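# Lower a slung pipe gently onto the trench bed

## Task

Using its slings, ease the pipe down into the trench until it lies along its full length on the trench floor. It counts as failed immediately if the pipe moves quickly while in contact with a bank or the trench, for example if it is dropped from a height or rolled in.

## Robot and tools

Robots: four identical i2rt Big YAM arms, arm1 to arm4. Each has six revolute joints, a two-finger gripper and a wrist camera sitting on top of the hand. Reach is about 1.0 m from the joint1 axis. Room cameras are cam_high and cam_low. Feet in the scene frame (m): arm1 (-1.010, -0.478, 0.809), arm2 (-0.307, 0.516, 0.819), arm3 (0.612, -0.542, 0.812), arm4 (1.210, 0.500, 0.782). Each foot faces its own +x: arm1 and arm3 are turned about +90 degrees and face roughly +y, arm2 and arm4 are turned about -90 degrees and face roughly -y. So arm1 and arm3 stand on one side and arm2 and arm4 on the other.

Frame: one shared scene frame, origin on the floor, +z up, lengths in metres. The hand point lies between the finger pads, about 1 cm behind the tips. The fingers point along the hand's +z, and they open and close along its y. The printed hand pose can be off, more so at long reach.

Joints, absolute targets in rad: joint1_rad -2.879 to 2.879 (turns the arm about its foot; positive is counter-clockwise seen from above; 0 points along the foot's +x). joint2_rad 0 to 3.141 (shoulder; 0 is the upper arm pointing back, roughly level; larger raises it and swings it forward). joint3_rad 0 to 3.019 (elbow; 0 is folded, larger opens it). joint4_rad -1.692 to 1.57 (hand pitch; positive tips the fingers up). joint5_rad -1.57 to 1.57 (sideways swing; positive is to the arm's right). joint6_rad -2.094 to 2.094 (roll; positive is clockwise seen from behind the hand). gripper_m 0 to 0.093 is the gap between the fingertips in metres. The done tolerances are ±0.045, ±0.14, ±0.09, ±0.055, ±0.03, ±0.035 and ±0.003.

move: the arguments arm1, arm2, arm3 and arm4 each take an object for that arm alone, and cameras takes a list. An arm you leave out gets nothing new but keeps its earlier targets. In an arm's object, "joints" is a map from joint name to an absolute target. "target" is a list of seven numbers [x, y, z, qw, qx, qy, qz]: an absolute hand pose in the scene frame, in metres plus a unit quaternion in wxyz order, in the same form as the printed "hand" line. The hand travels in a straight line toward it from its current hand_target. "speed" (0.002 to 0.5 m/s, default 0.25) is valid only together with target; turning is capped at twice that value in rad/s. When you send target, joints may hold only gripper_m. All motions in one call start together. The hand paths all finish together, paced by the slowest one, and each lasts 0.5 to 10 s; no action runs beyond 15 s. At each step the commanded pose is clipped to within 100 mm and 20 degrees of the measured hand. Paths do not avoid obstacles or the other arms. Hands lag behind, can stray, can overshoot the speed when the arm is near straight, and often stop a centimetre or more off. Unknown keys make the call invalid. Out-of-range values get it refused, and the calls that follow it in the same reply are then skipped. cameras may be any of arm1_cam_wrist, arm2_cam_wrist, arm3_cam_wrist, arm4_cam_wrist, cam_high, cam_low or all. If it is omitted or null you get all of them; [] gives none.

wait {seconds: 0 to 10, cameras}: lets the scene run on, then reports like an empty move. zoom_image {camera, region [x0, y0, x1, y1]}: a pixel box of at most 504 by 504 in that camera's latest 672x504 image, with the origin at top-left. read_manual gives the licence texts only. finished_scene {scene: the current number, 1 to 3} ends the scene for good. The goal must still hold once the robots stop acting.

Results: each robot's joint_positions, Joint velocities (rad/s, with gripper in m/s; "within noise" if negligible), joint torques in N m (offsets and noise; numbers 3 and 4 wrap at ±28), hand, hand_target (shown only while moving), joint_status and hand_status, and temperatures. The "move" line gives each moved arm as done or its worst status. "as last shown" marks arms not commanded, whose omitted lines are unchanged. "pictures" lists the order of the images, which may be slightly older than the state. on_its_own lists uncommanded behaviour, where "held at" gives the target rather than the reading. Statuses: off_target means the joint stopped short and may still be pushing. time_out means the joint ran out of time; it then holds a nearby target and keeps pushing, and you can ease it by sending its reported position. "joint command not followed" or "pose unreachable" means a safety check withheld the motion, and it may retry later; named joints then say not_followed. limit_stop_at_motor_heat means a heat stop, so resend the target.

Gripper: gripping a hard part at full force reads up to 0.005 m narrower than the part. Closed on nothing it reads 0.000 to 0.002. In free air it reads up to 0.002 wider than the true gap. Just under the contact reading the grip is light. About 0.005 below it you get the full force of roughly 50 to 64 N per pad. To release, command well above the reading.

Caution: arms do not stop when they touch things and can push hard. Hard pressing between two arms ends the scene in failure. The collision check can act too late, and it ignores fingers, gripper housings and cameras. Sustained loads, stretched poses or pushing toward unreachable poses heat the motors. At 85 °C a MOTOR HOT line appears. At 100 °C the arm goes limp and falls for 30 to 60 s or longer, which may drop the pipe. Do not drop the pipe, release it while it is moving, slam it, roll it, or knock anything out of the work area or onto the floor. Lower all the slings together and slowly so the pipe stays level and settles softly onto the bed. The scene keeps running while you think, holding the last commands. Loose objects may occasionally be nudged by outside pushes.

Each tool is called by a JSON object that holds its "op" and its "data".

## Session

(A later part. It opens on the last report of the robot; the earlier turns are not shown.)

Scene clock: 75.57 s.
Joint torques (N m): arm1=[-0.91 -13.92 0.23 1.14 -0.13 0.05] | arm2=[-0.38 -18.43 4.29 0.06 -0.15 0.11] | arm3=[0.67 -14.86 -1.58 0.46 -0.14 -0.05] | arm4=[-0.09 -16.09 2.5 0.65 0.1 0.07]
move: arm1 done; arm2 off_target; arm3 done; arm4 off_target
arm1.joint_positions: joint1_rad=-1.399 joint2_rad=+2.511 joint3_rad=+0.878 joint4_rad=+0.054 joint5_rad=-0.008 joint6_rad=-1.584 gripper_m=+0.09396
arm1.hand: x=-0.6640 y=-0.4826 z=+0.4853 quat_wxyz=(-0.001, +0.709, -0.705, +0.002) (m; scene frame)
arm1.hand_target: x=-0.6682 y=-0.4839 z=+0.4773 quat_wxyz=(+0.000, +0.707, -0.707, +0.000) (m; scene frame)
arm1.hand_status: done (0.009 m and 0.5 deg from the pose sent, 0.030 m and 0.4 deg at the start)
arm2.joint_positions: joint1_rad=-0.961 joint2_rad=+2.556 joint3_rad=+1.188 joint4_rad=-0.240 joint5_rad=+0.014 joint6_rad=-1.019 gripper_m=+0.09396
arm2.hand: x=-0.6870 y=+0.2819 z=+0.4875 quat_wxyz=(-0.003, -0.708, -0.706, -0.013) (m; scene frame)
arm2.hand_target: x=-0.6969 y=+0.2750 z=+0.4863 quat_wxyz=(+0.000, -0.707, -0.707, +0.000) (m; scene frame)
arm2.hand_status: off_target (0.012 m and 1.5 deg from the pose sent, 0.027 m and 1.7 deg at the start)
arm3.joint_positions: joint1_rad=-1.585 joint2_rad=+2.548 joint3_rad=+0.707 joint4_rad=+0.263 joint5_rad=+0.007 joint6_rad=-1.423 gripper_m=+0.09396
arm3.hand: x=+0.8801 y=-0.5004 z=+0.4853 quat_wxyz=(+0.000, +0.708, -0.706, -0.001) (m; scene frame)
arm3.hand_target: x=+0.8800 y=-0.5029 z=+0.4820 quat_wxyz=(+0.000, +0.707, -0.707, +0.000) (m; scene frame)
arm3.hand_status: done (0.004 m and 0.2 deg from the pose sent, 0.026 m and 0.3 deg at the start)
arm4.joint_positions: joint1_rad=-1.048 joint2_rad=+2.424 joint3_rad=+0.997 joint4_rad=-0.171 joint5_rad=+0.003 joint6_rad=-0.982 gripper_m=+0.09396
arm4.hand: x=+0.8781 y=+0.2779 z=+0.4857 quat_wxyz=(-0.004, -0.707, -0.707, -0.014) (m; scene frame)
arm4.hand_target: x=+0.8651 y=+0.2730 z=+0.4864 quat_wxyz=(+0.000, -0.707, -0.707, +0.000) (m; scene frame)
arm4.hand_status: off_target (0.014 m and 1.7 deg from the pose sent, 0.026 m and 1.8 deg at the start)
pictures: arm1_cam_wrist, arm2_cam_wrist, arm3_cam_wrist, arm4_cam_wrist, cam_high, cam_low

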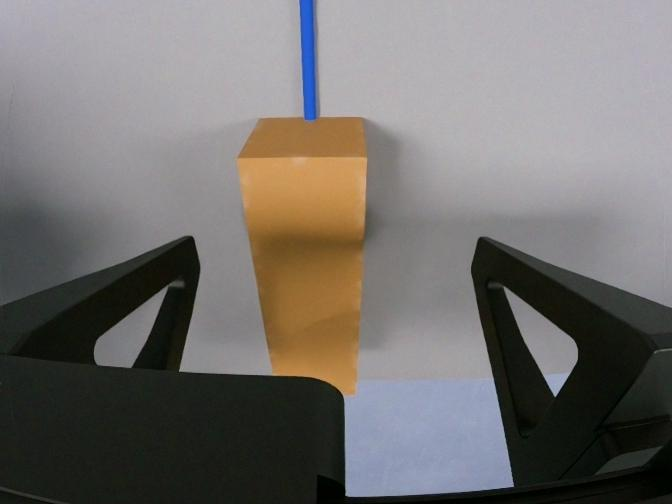

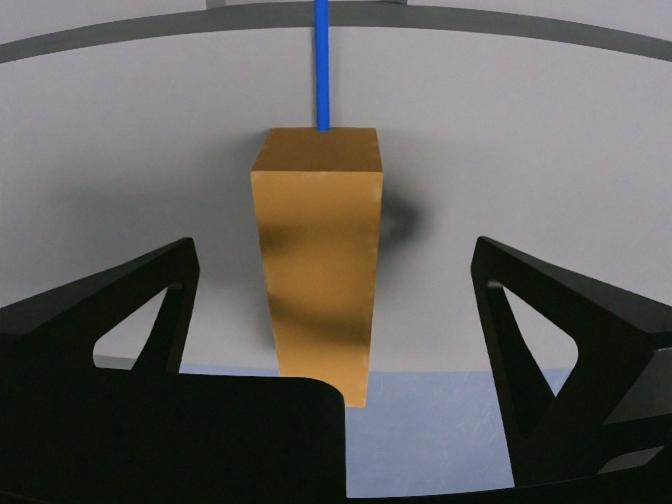

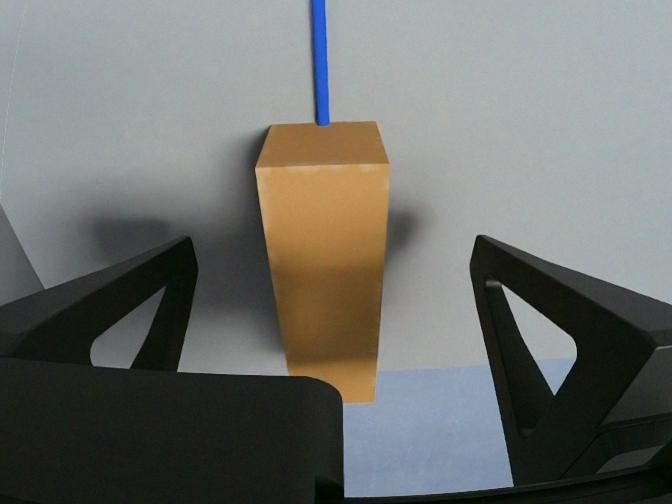

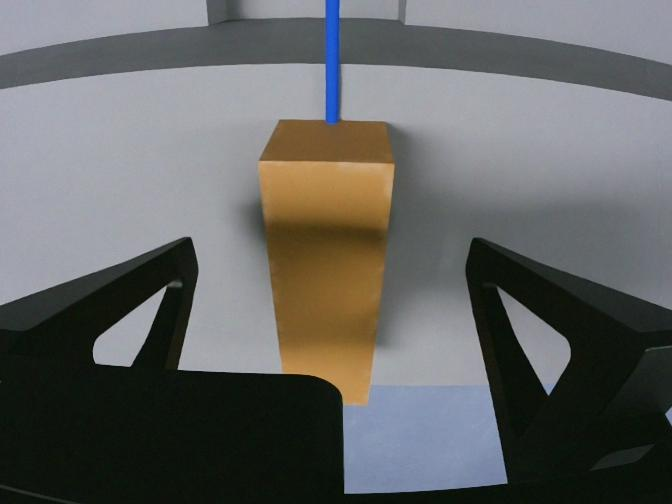

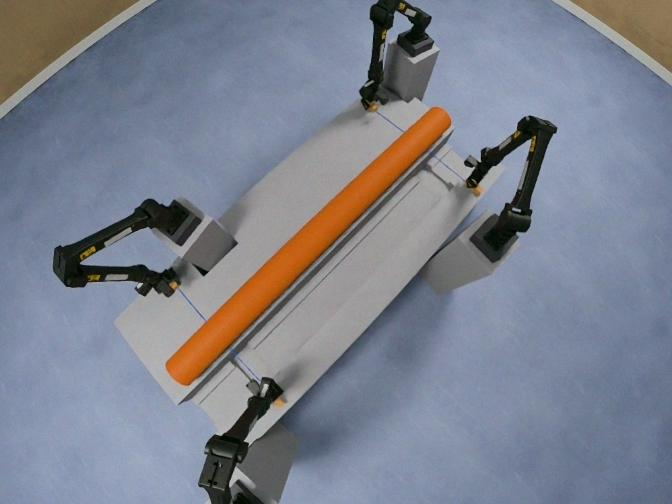

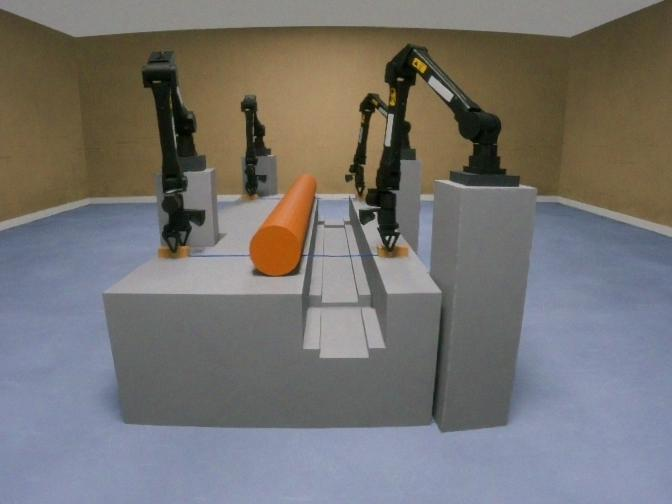

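{"op": "move", "data": {"arm1": {"target":[-0.682,-0.484,0.462,0,0.707,-0.707,0],"speed":0.06}, "arm2": {"target":[-0.70,0.275,0.473,0,0.707,0.707,0],"speed":0.06}, "arm3": {"target":[0.876,-0.503,0.470,0,0.707,-0.707,0],"speed":0.06}, "arm4": {"target":[0.865,0.275,0.473,0,0.707,0.707,0],"speed":0.06}}}

{"op": "zoom_image", "data": {"camera": "cam_low", "region": [130, 180, 430, 300]}}

Scene clock: 79.40 s.
Joint torques (N m): arm1=[-0.56 -13.57 -0.77 0.99 -0.19 0.04] | arm2=[-0.79 -18.32 4.04 0.02 -0.15 0.07] | arm3=[0.67 -14.62 -1.74 0.46 -0.14 -0.03] | arm4=[-0.38 -15.97 2.29 0.68 0.09 0.02]
move: arm1 off_target; arm2 done; arm3 done; arm4 off_target
arm1.joint_positions: joint1_rad=-1.399 joint2_rad=+2.560 joint3_rad=+0.878 joint4_rad=+0.110 joint5_rad=-0.008 joint6_rad=-1.584 gripper_m=+0.09396
arm1.hand: x=-0.6723 y=-0.4827 z=+0.4699 quat_wxyz=(-0.004, +0.709, -0.705, +0.005) (m; scene frame)
arm1.hand_target: x=-0.6821 y=-0.4839 z=+0.4624 quat_wxyz=(+0.000, +0.707, -0.707, +0.000) (m; scene frame)
arm1.hand_status: off_target (0.013 m and 0.9 deg from the pose sent, 0.030 m and 0.5 deg at the start)
arm2.joint_positions: joint1_rad=-0.961 joint2_rad=+2.587 joint3_rad=+1.217 joint4_rad=-0.232 joint5_rad=+0.014 joint6_rad=-1.019 gripper_m=+0.09396
arm2.hand: x=-0.6916 y=+0.2789 z=+0.4764 quat_wxyz=(-0.002, -0.708, -0.706, -0.010) (m; scene frame)
arm2.hand_target: x=-0.6999 y=+0.2750 z=+0.4732 quat_wxyz=(+0.000, -0.707, -0.707, +0.000) (m; scene frame)
arm2.hand_status: done (0.010 m and 1.2 deg from the pose sent, 0.021 m and 1.5 deg at the start)
arm3.joint_positions: joint1_rad=-1.585 joint2_rad=+2.587 joint3_rad=+0.721 joint4_rad=+0.291 joint5_rad=+0.007 joint6_rad=-1.423 gripper_m=+0.09396
arm3.hand: x=+0.8776 y=-0.5007 z=+0.4740 quat_wxyz=(-0.001, +0.708, -0.706, -0.001) (m; scene frame)
arm3.hand_target: x=+0.8760 y=-0.5029 z=+0.4701 quat_wxyz=(+0.000, +0.707, -0.707, +0.000) (m; scene frame)
arm3.hand_status: done (0.005 m and 0.2 deg from the pose sent, 0.016 m and 0.2 deg at the start)
arm4.joint_positions: joint1_rad=-1.049 joint2_rad=+2.456 joint3_rad=+1.013 joint4_rad=-0.150 joint5_rad=+0.003 joint6_rad=-0.982 gripper_m=+0.09396
arm4.hand: x=+0.8767 y=+0.2775 z=+0.4740 quat_wxyz=(-0.003, -0.707, -0.707, -0.012) (m; scene frame)
arm4.hand_target: x=+0.8651 y=+0.2751 z=+0.4732 quat_wxyz=(+0.000, -0.707, -0.707, +0.000) (m; scene frame)
arm4.hand_status: off_target (0.012 m and 1.4 deg from the pose sent, 0.018 m and 1.7 deg at the start)
pictures: arm1_cam_wrist, arm2_cam_wrist, arm3_cam_wrist, arm4_cam_wrist, cam_high, cam_low

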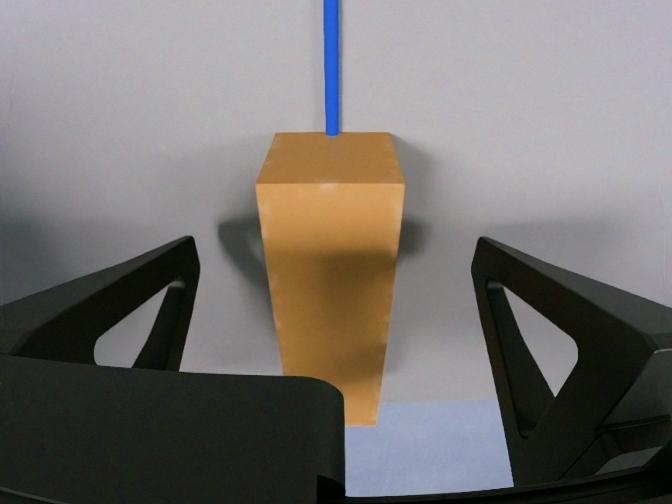

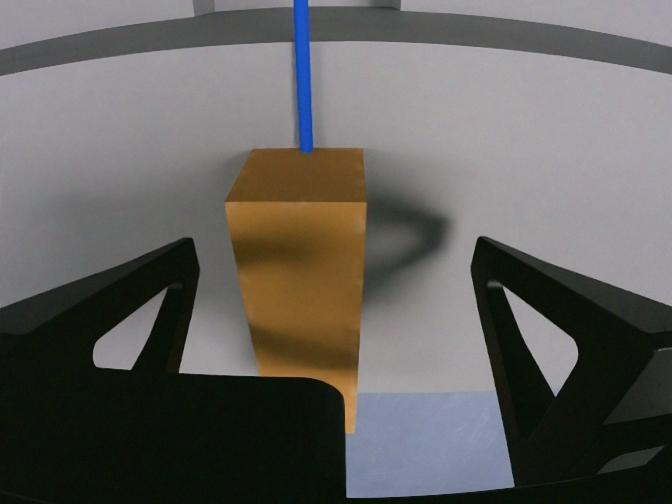

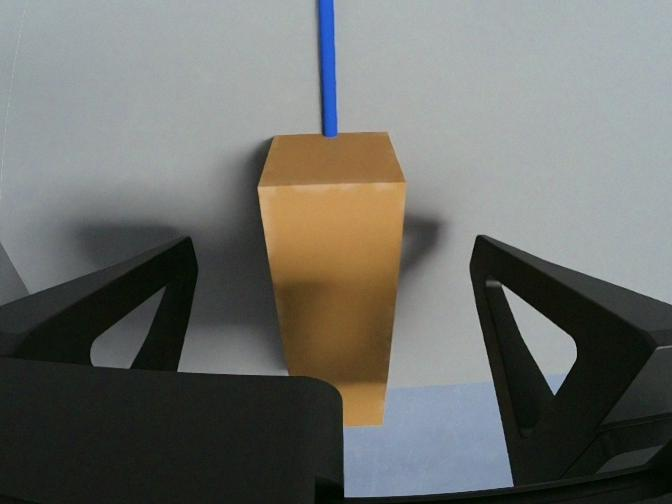

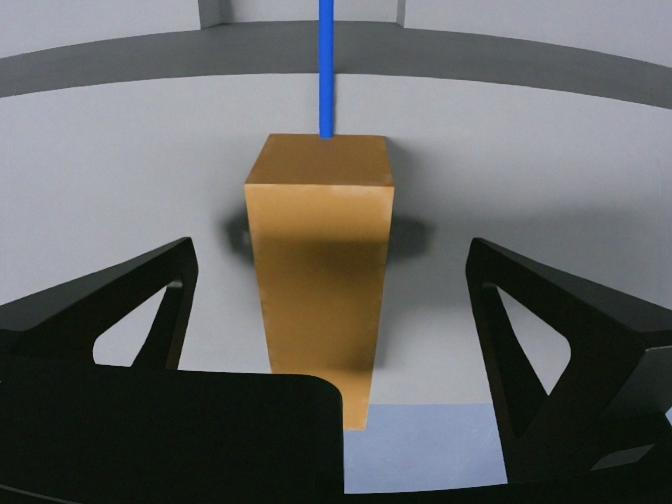

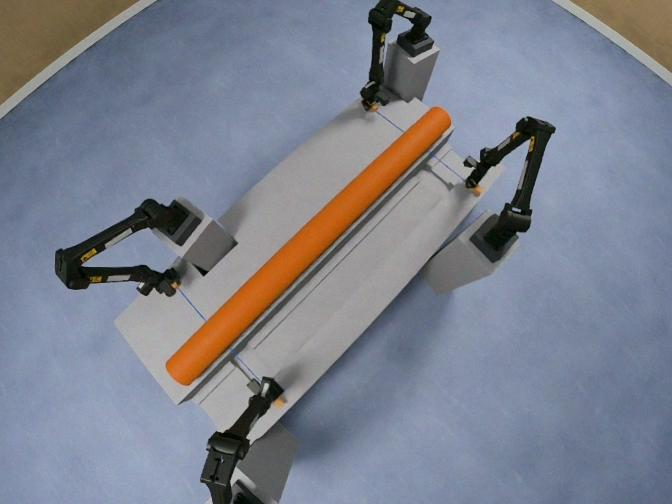

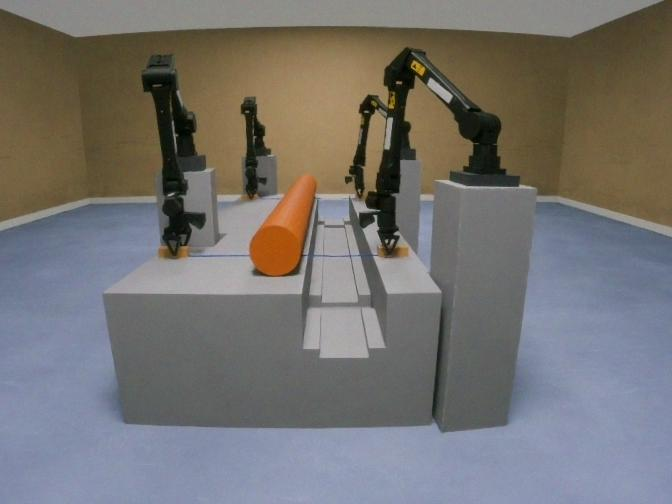

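Scaled by 1.680.

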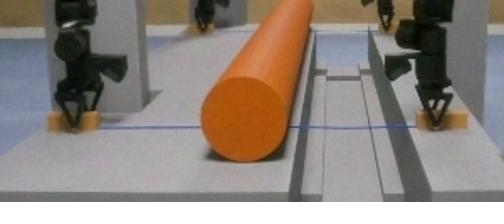

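{"op": "move", "data": {"arm1": {"target":[-0.682,-0.484,0.451,0,0.707,-0.707,0],"speed":0.06}, "arm2": {"target":[-0.694,0.275,0.462,0,0.707,0.707,0],"speed":0.06}, "arm3": {"target":[0.876,-0.503,0.459,0,0.707,-0.707,0],"speed":0.06}, "arm4": {"target":[0.867,0.275,0.462,0,0.707,0.707,0],"speed":0.06}, "cameras": []}}

{"op": "move", "data": {"arm1": {"joints":{"gripper_m":0.02}}, "arm2": {"joints":{"gripper_m":0.02}}, "arm3": {"joints":{"gripper_m":0.02}}, "arm4": {"joints":{"gripper_m":0.02}}}}

{"op": "zoom_image", "data": {"camera": "cam_low", "region": [130, 180, 430, 300]}}

Scene clock: 89.20 s.
Joint torques (N m): arm1=[-0.21 -13.45 -0.4 1.22 -0.16 0.07] | arm2=[-0.21 -18.2 3.71 0.06 -0.16 0.14] | arm3=[0.73 -14.62 -1.85 0.42 -0.14 -0.03] | arm4=[-0.21 -15.79 2.09 0.66 0.07 0.05]
move: arm1 done; arm2 done; arm3 done; arm4 done
arm1.joint_positions: joint1_rad=-1.399 joint2_rad=+2.590 joint3_rad=+0.890 joint4_rad=+0.122 joint5_rad=-0.008 joint6_rad=-1.584 gripper_m=+0.09396
arm1.hand: x=-0.6764 y=-0.4828 z=+0.4597 quat_wxyz=(-0.002, +0.709, -0.705, +0.003) (m; scene frame)
arm1.hand_target: x=-0.6821 y=-0.4839 z=+0.4513 quat_wxyz=(+0.000, +0.707, -0.707, +0.000) (m; scene frame)
arm1.hand_status: done (0.010 m and 0.6 deg from the pose sent, 0.021 m and 0.9 deg at the start)
arm2.joint_positions: joint1_rad=-0.961 joint2_rad=+2.613 joint3_rad=+1.220 joint4_rad=-0.210 joint5_rad=+0.014 joint6_rad=-1.019 gripper_m=+0.09396
arm2.hand: x=-0.6868 y=+0.2816 z=+0.4651 quat_wxyz=(-0.003, -0.708, -0.706, -0.010) (m; scene frame)
arm2.hand_target: x=-0.6937 y=+0.2751 z=+0.4622 quat_wxyz=(+0.000, -0.707, -0.707, +0.000) (m; scene frame)
arm2.hand_status: done (0.010 m and 1.3 deg from the pose sent, 0.015 m and 1.2 deg at the start)
arm3.joint_positions: joint1_rad=-1.585 joint2_rad=+2.620 joint3_rad=+0.743 joint4_rad=+0.303 joint5_rad=+0.007 joint6_rad=-1.423 gripper_m=+0.09396
arm3.hand: x=+0.8785 y=-0.5005 z=+0.4633 quat_wxyz=(-0.001, +0.708, -0.706, +0.000) (m; scene frame)
arm3.hand_target: x=+0.8760 y=-0.5029 z=+0.4591 quat_wxyz=(+0.000, +0.707, -0.707, +0.000) (m; scene frame)
arm3.hand_status: done (0.006 m and 0.2 deg from the pose sent, 0.015 m and 0.2 deg at the start)
arm4.joint_positions: joint1_rad=-1.049 joint2_rad=+2.484 joint3_rad=+1.025 joint4_rad=-0.131 joint5_rad=+0.003 joint6_rad=-0.983 gripper_m=+0.09396
arm4.hand: x=+0.8767 y=+0.2775 z=+0.4638 quat_wxyz=(-0.003, -0.707, -0.707, -0.010) (m; scene frame)
arm4.hand_target: x=+0.8670 y=+0.2751 z=+0.4622 quat_wxyz=(+0.000, -0.707, -0.707, +0.000) (m; scene frame)
arm4.hand_status: done (0.010 m and 1.2 deg from the pose sent, 0.016 m and 1.4 deg at the start)
pictures: none

Scene clock: 89.87 s.
Joint torques (N m): arm1=[-0.03 -13.27 -0.39 0.81 -0.13 0.03] | arm2=[-0.26 -18.26 3.67 0.03 -0.15 0.13] | arm3=[0.67 -14.62 -1.88 0.43 -0.14 -0.03] | arm4=[-0.26 -15.79 2.03 0.65 0.07 0.06]
move: arm1 off_target; arm2 off_target; arm3 off_target; arm4 off_target
arm1.joint_positions: joint1_rad=-1.399 joint2_rad=+2.590 joint3_rad=+0.890 joint4_rad=+0.123 joint5_rad=-0.008 joint6_rad=-1.584 gripper_m=+0.03381
arm1.joint_status: gripper_m off_target (ended at +0.03384, target +0.02000)
arm1.hand: x=-0.6763 y=-0.4827 z=+0.4597 quat_wxyz=(-0.002, +0.710, -0.705, +0.003) (m; scene frame)
arm2.joint_positions: joint1_rad=-0.961 joint2_rad=+2.613 joint3_rad=+1.222 joint4_rad=-0.209 joint5_rad=+0.014 joint6_rad=-1.018 gripper_m=+0.03431
arm2.joint_status: gripper_m off_target (ended at +0.03434, target +0.02000)
arm2.hand: x=-0.6878 y=+0.2810 z=+0.4652 quat_wxyz=(-0.002, -0.708, -0.706, -0.009) (m; scene frame)
arm3.joint_positions: joint1_rad=-1.585 joint2_rad=+2.620 joint3_rad=+0.743 joint4_rad=+0.304 joint5_rad=+0.007 joint6_rad=-1.423 gripper_m=+0.03452
arm3.joint_status: gripper_m off_target (ended at +0.03456, target +0.02000)
arm3.hand: x=+0.8786 y=-0.5005 z=+0.4633 quat_wxyz=(-0.002, +0.708, -0.706, +0.000) (m; scene frame)
arm4.joint_positions: joint1_rad=-1.049 joint2_rad=+2.484 joint3_rad=+1.026 joint4_rad=-0.131 joint5_rad=+0.003 joint6_rad=-0.983 gripper_m=+0.03457
arm4.joint_status: gripper_m off_target (ended at +0.03460, target +0.02000)
arm4.hand: x=+0.8760 y=+0.2771 z=+0.4639 quat_wxyz=(-0.003, -0.707, -0.707, -0.010) (m; scene frame)
pictures: arm1_cam_wrist, arm2_cam_wrist, arm3_cam_wrist, arm4_cam_wrist, cam_high, cam_low

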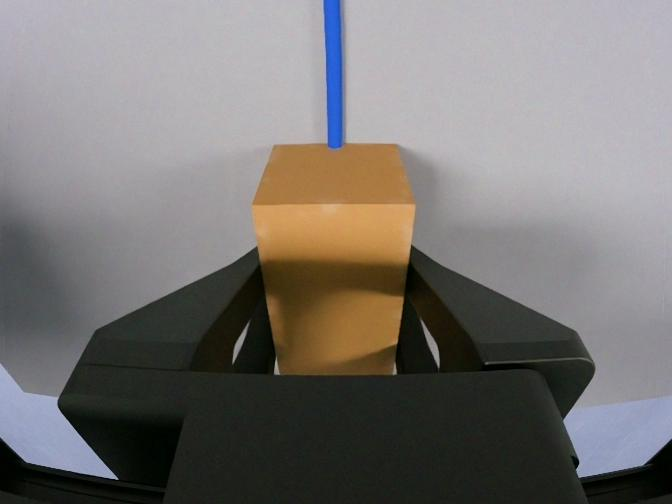

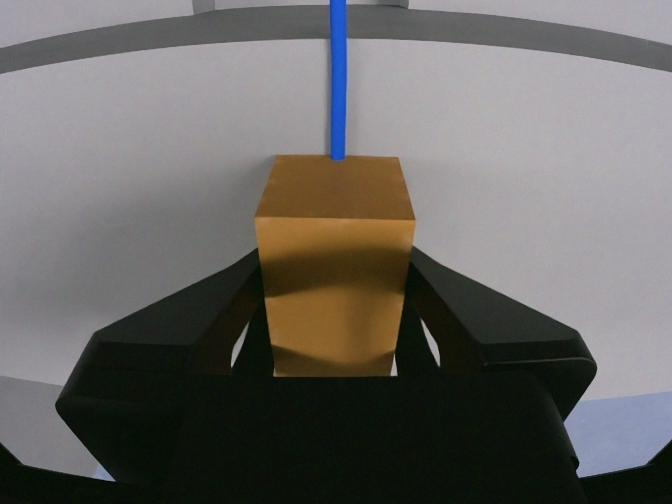

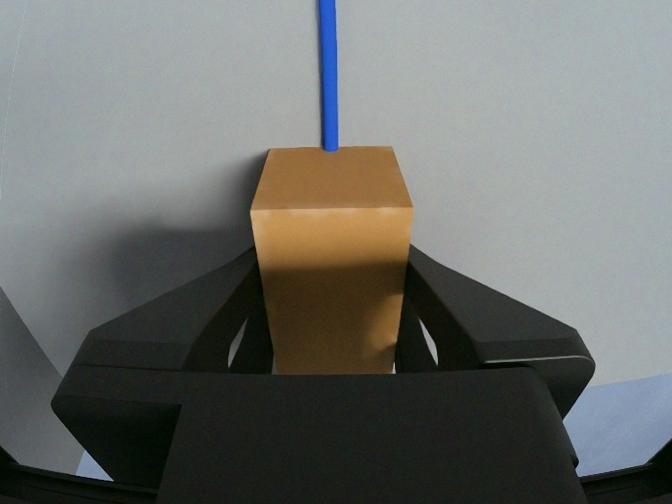

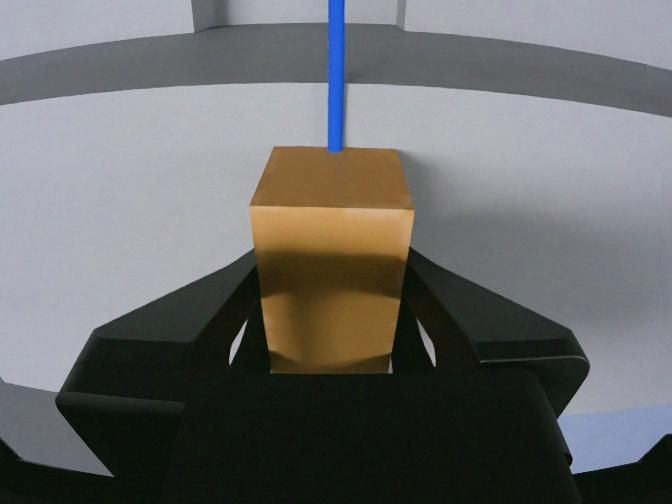

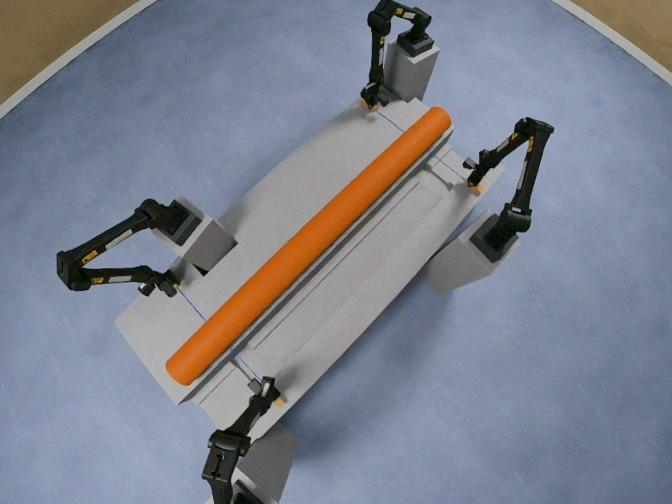

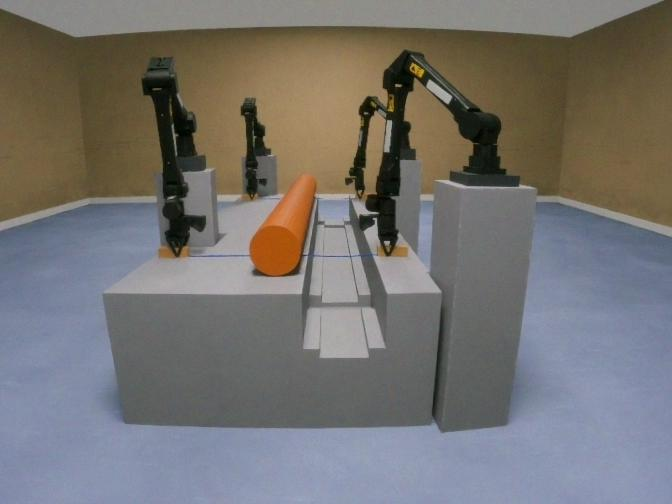

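Scaled by 1.680.

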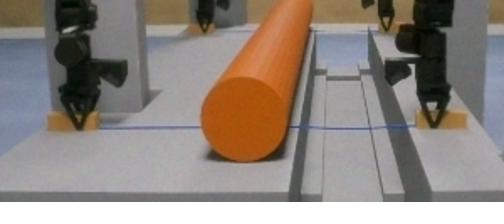

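{"op": "move", "data": {"arm1": {"target":[-0.677,-0.37,0.66,0,0.707,-0.707,0],"speed":0.12}, "arm2": {"target":[-0.695,0.14,0.66,0,0.707,0.707,0],"speed":0.12}, "arm3": {"target":[0.877,-0.37,0.66,0,0.707,-0.707,0],"speed":0.12}, "arm4": {"target":[0.867,0.14,0.66,0,0.707,0.707,0],"speed":0.12}}}

{"op": "zoom_image", "data": {"camera": "cam_low", "region": [130, 130, 450, 300]}}

Scene clock: 105.77 s.
Joint torques (N m): arm1=[0.62 -14.27 2.65 0.08 -0.14 0.06] | arm2=[0.26 -21.36 8.98 -0.94 -0.16 0.19] | arm3=[1.61 -15.03 3.02 -0.4 -0.25 0.1] | arm4=[0.73 -19.25 7.06 -0.31 0.07 0.32]
move: arm1 done; arm2 off_target; arm3 done; arm4 off_target
arm1.joint_positions: joint1_rad=-1.083 joint2_rad=+1.970 joint3_rad=+0.719 joint4_rad=-0.326 joint5_rad=-0.012 joint6_rad=-1.265 gripper_m=+0.03381
arm1.hand: x=-0.6753 y=-0.3715 z=+0.6571 quat_wxyz=(-0.002, +0.709, -0.706, +0.001) (m; scene frame)
arm1.hand_target: x=-0.6771 y=-0.3700 z=+0.6599 quat_wxyz=(+0.000, +0.707, -0.707, +0.000) (m; scene frame)
arm1.hand_status: done (0.004 m and 0.3 deg from the pose sent, 0.230 m and 0.6 deg at the start)
arm2.joint_positions: joint1_rad=-0.750 joint2_rad=+2.255 joint3_rad=+1.286 joint4_rad=-0.648 joint5_rad=+0.011 joint6_rad=-0.808 gripper_m=+0.03431
arm2.hand: x=-0.6853 y=+0.1573 z=+0.6470 quat_wxyz=(+0.000, -0.708, -0.706, -0.016) (m; scene frame)
arm2.hand_target: x=-0.6947 y=+0.1403 z=+0.6604 quat_wxyz=(+0.000, -0.707, -0.707, +0.000) (m; scene frame)
arm2.hand_status: off_target (0.024 m and 1.8 deg from the pose sent, 0.241 m and 1.1 deg at the start)
arm3.joint_positions: joint1_rad=-1.162 joint2_rad=+1.941 joint3_rad=+0.605 joint4_rad=-0.258 joint5_rad=+0.007 joint6_rad=-0.999 gripper_m=+0.03452
arm3.hand: x=+0.8700 y=-0.3764 z=+0.6560 quat_wxyz=(+0.007, +0.708, -0.706, -0.001) (m; scene frame)
arm3.hand_target: x=+0.8770 y=-0.3701 z=+0.6600 quat_wxyz=(+0.000, +0.707, -0.707, +0.000) (m; scene frame)
arm3.hand_status: done (0.010 m and 0.9 deg from the pose sent, 0.236 m and 0.2 deg at the start)
arm4.joint_positions: joint1_rad=-0.832 joint2_rad=+2.099 joint3_rad=+1.122 joint4_rad=-0.637 joint5_rad=+0.003 joint6_rad=-0.774 gripper_m=+0.03457
arm4.hand: x=+0.8809 y=+0.1583 z=+0.6423 quat_wxyz=(-0.001, -0.704, -0.710, -0.023) (m; scene frame)
arm4.hand_target: x=+0.8675 y=+0.1404 z=+0.6603 quat_wxyz=(+0.000, -0.707, -0.707, +0.000) (m; scene frame)
arm4.hand_status: off_target (0.029 m and 2.6 deg from the pose sent, 0.239 m and 1.2 deg at the start)
pictures: arm1_cam_wrist, arm2_cam_wrist, arm3_cam_wrist, arm4_cam_wrist, cam_high, cam_low

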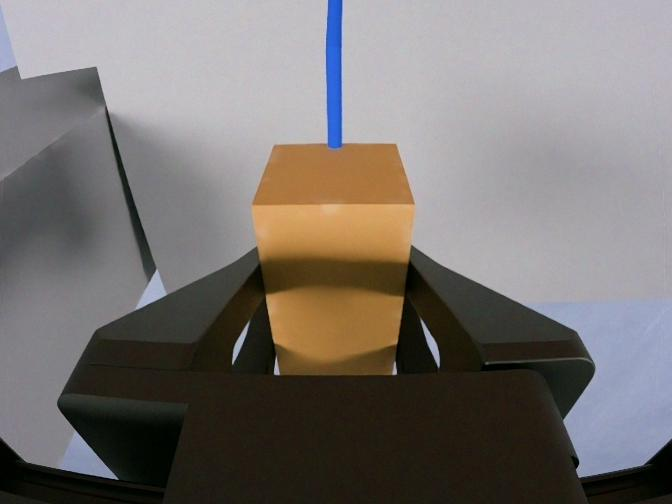

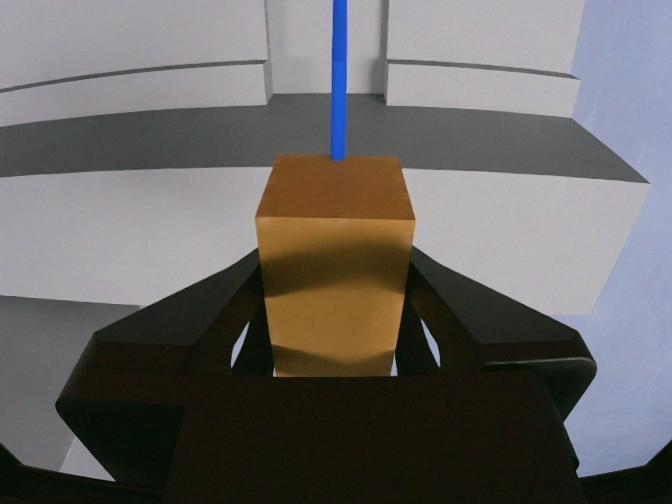

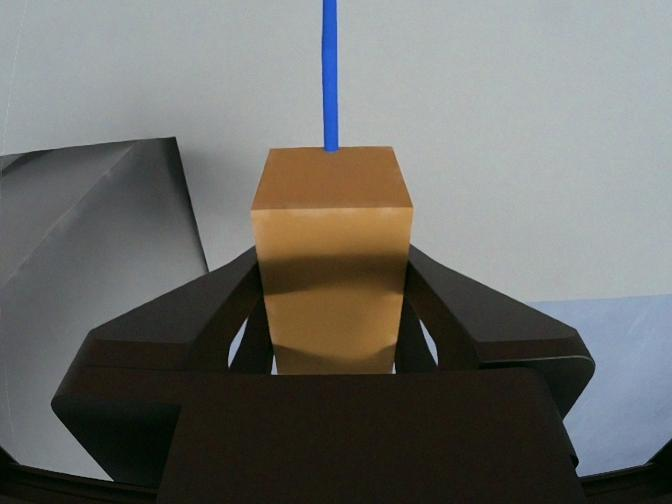

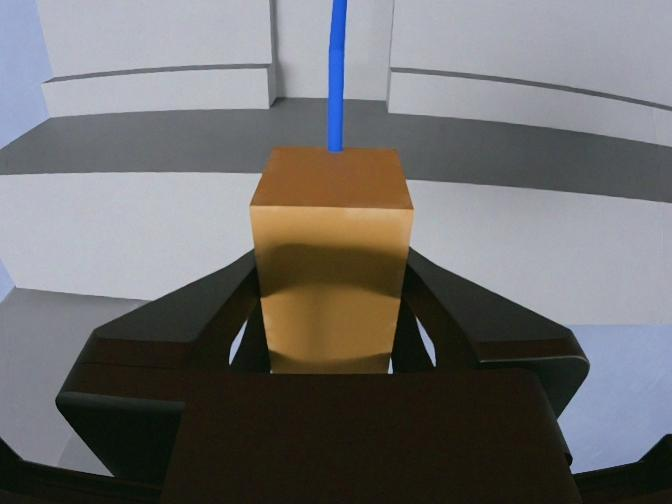

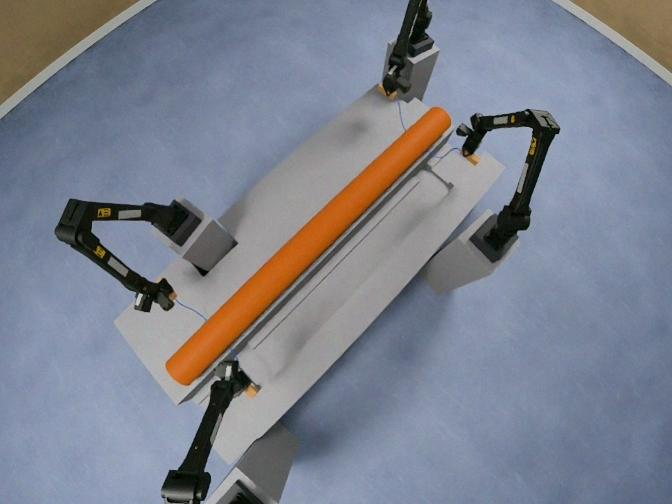

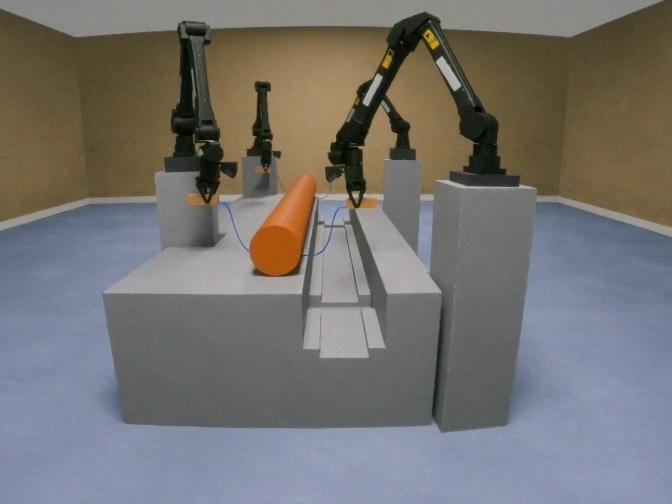

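Scaled by 1.575.

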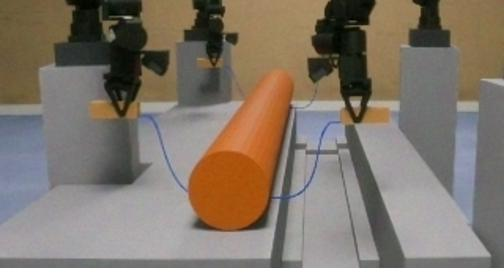

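{"op": "move", "data": {"arm1": {"target":[-0.677,-0.34,0.74,0,0.707,-0.707,0],"speed":0.08}, "arm2": {"target":[-0.695,0.10,0.755,0,0.707,0.707,0],"speed":0.08}, "arm3": {"target":[0.88,-0.34,0.74,0,0.707,-0.707,0],"speed":0.08}, "arm4": {"target":[0.864,0.10,0.755,0,0.707,0.707,0],"speed":0.08}, "cameras": ["cam_low","cam_high"]}}

{"op": "zoom_image", "data": {"camera": "cam_low", "region": [130, 130, 450, 300]}}

Scene clock: 116.07 s.
Joint torques (N m): arm1=[-1.14 -16.56 6.28 -0.68 0.12 -0.01] | arm2=[-0.09 -22.89 11.74 -1.16 -0.09 0.2] | arm3=[1.2 -16.21 5.63 -0.62 -0.17 0.06] | arm4=[0.44 -20.78 9.5 -0.46 0.07 0.29]
move: arm1 off_target; arm2 off_target; arm3 off_target; arm4 off_target
arm1.joint_positions: joint1_rad=-0.993 joint2_rad=+1.782 joint3_rad=+0.721 joint4_rad=-0.562 joint5_rad=-0.019 joint6_rad=-1.181 gripper_m=+0.03381
arm1.hand: x=-0.6958 y=-0.3436 z=+0.7195 quat_wxyz=(+0.019, +0.710, -0.704, -0.011) (m; scene frame)
arm1.hand_target: x=-0.6775 y=-0.3402 z=+0.7394 quat_wxyz=(+0.000, +0.707, -0.707, +0.000) (m; scene frame)
arm1.hand_status: off_target (0.028 m and 2.6 deg from the pose sent, 0.089 m and 0.3 deg at the start)
arm2.joint_positions: joint1_rad=-0.692 joint2_rad=+2.143 joint3_rad=+1.376 joint4_rad=-0.873 joint5_rad=+0.009 joint6_rad=-0.755 gripper_m=+0.03431
arm2.hand: x=-0.6792 y=+0.1205 z=+0.7288 quat_wxyz=(+0.000, -0.706, -0.708, -0.028) (m; scene frame)
arm2.hand_target: x=-0.6941 y=+0.1008 z=+0.7555 quat_wxyz=(+0.000, -0.707, -0.707, +0.000) (m; scene frame)
arm2.hand_status: off_target (0.037 m and 3.2 deg from the pose sent, 0.123 m and 1.9 deg at the start)
arm3.joint_positions: joint1_rad=-1.086 joint2_rad=+1.732 joint3_rad=+0.652 joint4_rad=-0.541 joint5_rad=+0.005 joint6_rad=-0.926 gripper_m=+0.03452
arm3.hand: x=+0.8659 y=-0.3505 z=+0.7257 quat_wxyz=(+0.020, +0.709, -0.705, -0.003) (m; scene frame)
arm3.hand_target: x=+0.8797 y=-0.3403 z=+0.7398 quat_wxyz=(+0.000, +0.707, -0.707, +0.000) (m; scene frame)
arm3.hand_status: off_target (0.023 m and 2.4 deg from the pose sent, 0.092 m and 0.9 deg at the start)
arm4.joint_positions: joint1_rad=-0.778 joint2_rad=+1.991 joint3_rad=+1.236 joint4_rad=-0.887 joint5_rad=+0.003 joint6_rad=-0.724 gripper_m=+0.03457
arm4.hand: x=+0.8832 y=+0.1224 z=+0.7231 quat_wxyz=(+0.002, -0.702, -0.711, -0.036) (m; scene frame)
arm4.hand_target: x=+0.8651 y=+0.1012 z=+0.7555 quat_wxyz=(+0.000, -0.707, -0.707, +0.000) (m; scene frame)
arm4.hand_status: off_target (0.043 m and 4.2 deg from the pose sent, 0.128 m and 2.6 deg at the start)
pictures: cam_high, cam_low

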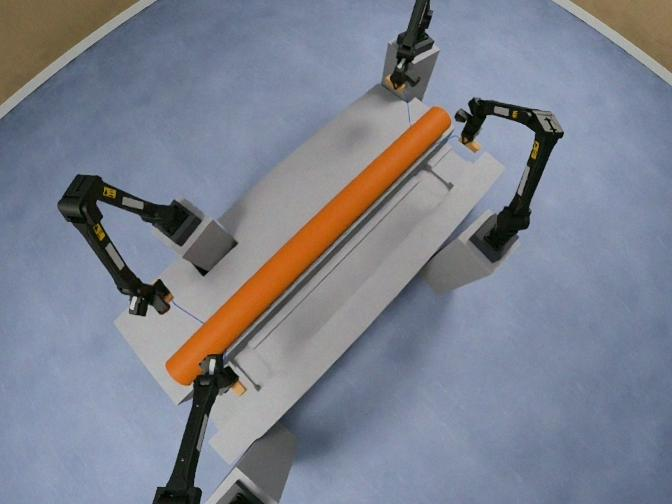

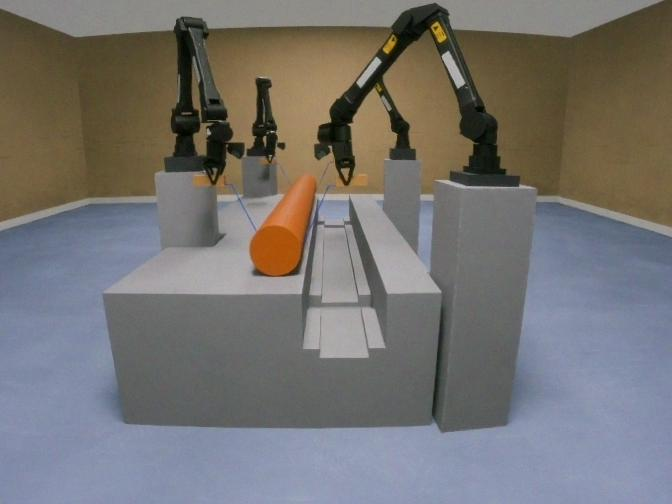

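Scaled by 1.575.

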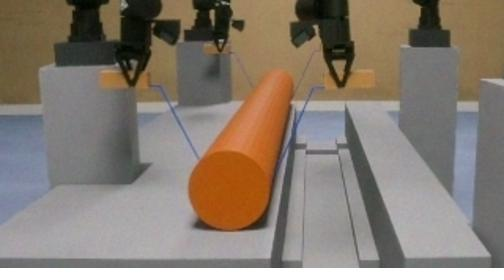

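{"op": "move", "data": {"arm1": {"target":[-0.67,-0.335,0.84,0,0.707,-0.707,0],"speed":0.06}, "arm2": {"target":[-0.69,0.095,0.855,0,0.707,0.707,0],"speed":0.06}, "arm3": {"target":[0.885,-0.33,0.84,0,0.707,-0.707,0],"speed":0.06}, "arm4": {"target":[0.864,0.095,0.855,0,0.707,0.707,0],"speed":0.06}}}

{"op": "zoom_image", "data": {"camera": "cam_low", "region": [130, 130, 450, 300]}}

Scene clock: 121.13 s.
Joint torques (N m): arm1=[-1.55 -16.97 10.17 -1.51 0.44 -0.05] | arm2=[-1.08 -30.45 14.05 -3.18 0.08 0.04] | arm3=[0.32 -19.84 9.11 -2.04 0.19 -0.05] | arm4=[-0.56 -28.86 11.69 -2.7 0.21 0.11]
move: arm1 off_target; arm2 off_target; arm3 off_target; arm4 off_target
arm1.joint_positions: joint1_rad=-0.982 joint2_rad=+1.597 joint3_rad=+0.788 joint4_rad=-0.850 joint5_rad=-0.025 joint6_rad=-1.171 gripper_m=+0.03381
arm1.hand: x=-0.6986 y=-0.3384 z=+0.7978 quat_wxyz=(+0.035, +0.710, -0.703, -0.020) (m; scene frame)
arm1.hand_target: x=-0.6717 y=-0.3354 z=+0.8380 quat_wxyz=(+0.000, +0.707, -0.707, +0.001) (m; scene frame)
arm1.hand_status: off_target (0.051 m and 4.6 deg from the pose sent, 0.124 m and 2.6 deg at the start)
arm2.joint_positions: joint1_rad=-0.665 joint2_rad=+2.084 joint3_rad=+1.407 joint4_rad=-1.019 joint5_rad=+0.006 joint6_rad=-0.725 gripper_m=+0.03431
arm2.hand: x=-0.6627 y=+0.1172 z=+0.7708 quat_wxyz=(+0.001, -0.706, -0.706, -0.056) (m; scene frame)
arm2.hand_target: x=-0.6868 y=+0.0983 z=+0.8515 quat_wxyz=(+0.000, -0.707, -0.707, +0.001) (m; scene frame)
arm2.hand_status: off_target (0.091 m and 6.4 deg from the pose sent, 0.129 m and 3.2 deg at the start)
arm3.joint_positions: joint1_rad=-1.058 joint2_rad=+1.557 joint3_rad=+0.728 joint4_rad=-0.837 joint5_rad=-0.002 joint6_rad=-0.899 gripper_m=+0.03452
arm3.hand: x=+0.8606 y=-0.3422 z=+0.7983 quat_wxyz=(+0.043, +0.709, -0.704, -0.009) (m; scene frame)
arm3.hand_target: x=+0.8837 y=-0.3307 z=+0.8375 quat_wxyz=(+0.000, +0.707, -0.707, +0.000) (m; scene frame)
arm3.hand_status: off_target (0.050 m and 5.0 deg from the pose sent, 0.118 m and 2.4 deg at the start)
arm4.joint_positions: joint1_rad=-0.756 joint2_rad=+1.949 joint3_rad=+1.302 joint4_rad=-1.048 joint5_rad=+0.002 joint6_rad=-0.699 gripper_m=+0.03457
arm4.hand: x=+0.8916 y=+0.1153 z=+0.7646 quat_wxyz=(+0.004, -0.702, -0.709, -0.062) (m; scene frame)
arm4.hand_target: x=+0.8676 y=+0.0990 z=+0.8501 quat_wxyz=(+0.000, -0.707, -0.707, +0.001) (m; scene frame)
arm4.hand_status: off_target (0.097 m and 7.2 deg from the pose sent, 0.136 m and 4.2 deg at the start; pose on its path clipped on 21 of 72 steps)
pictures: arm1_cam_wrist, arm2_cam_wrist, arm3_cam_wrist, arm4_cam_wrist, cam_high, cam_low

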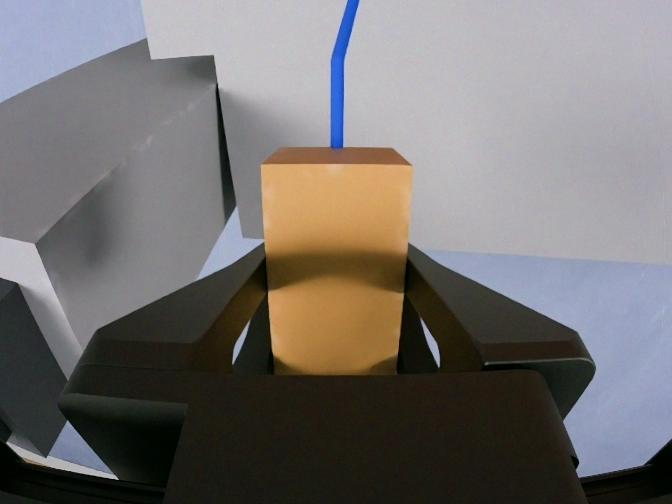

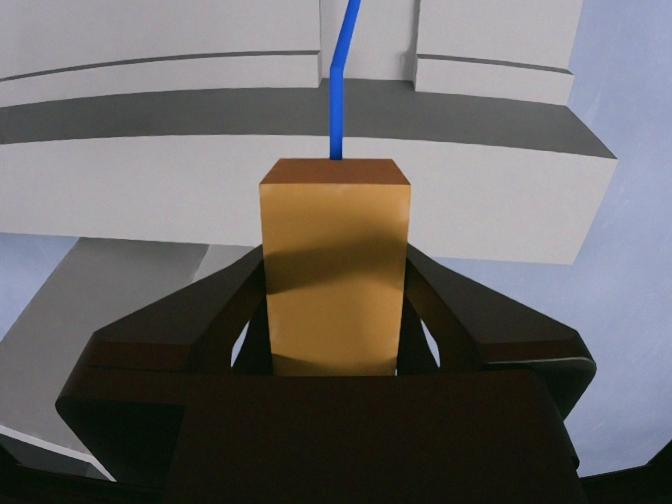

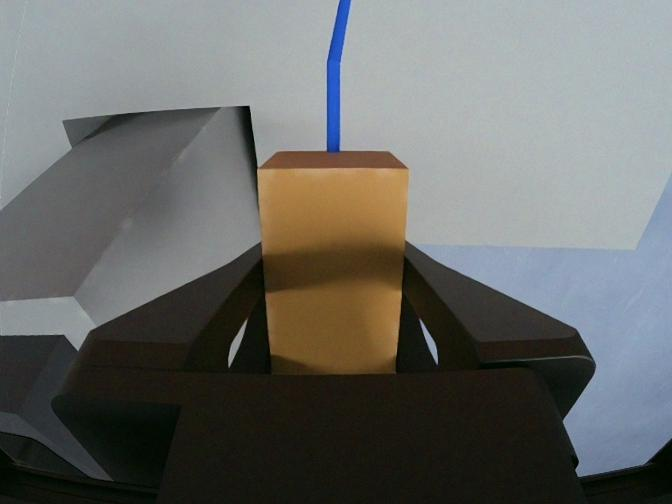

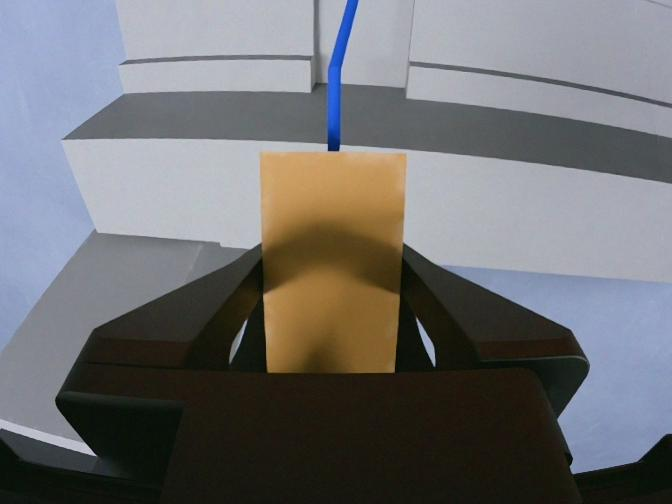

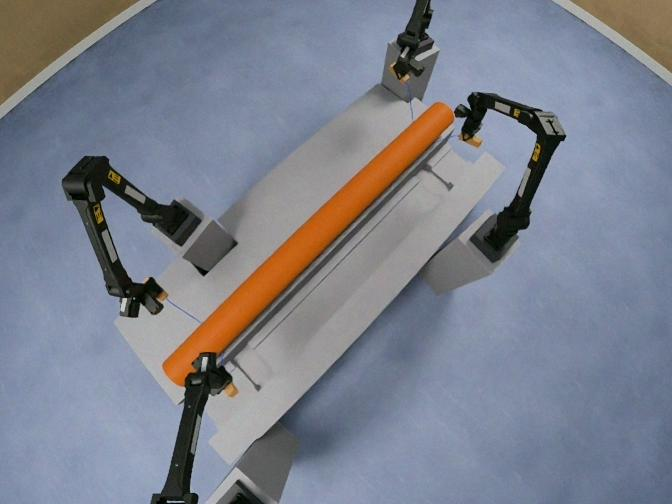

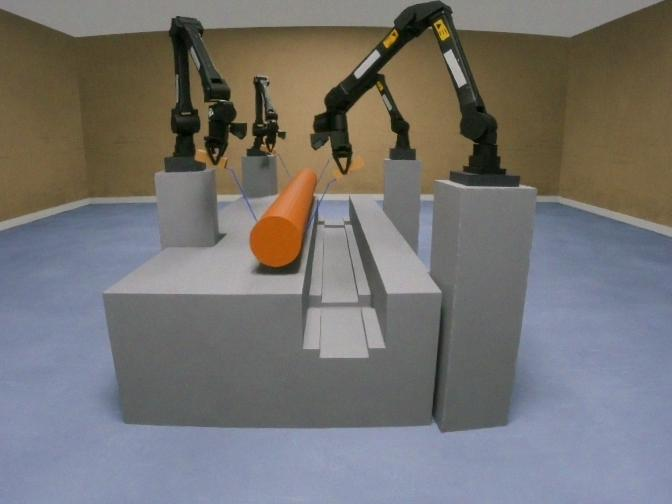

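Scaled by 1.575.

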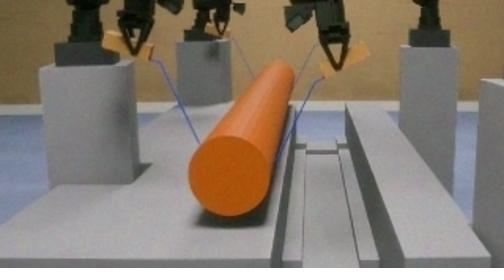

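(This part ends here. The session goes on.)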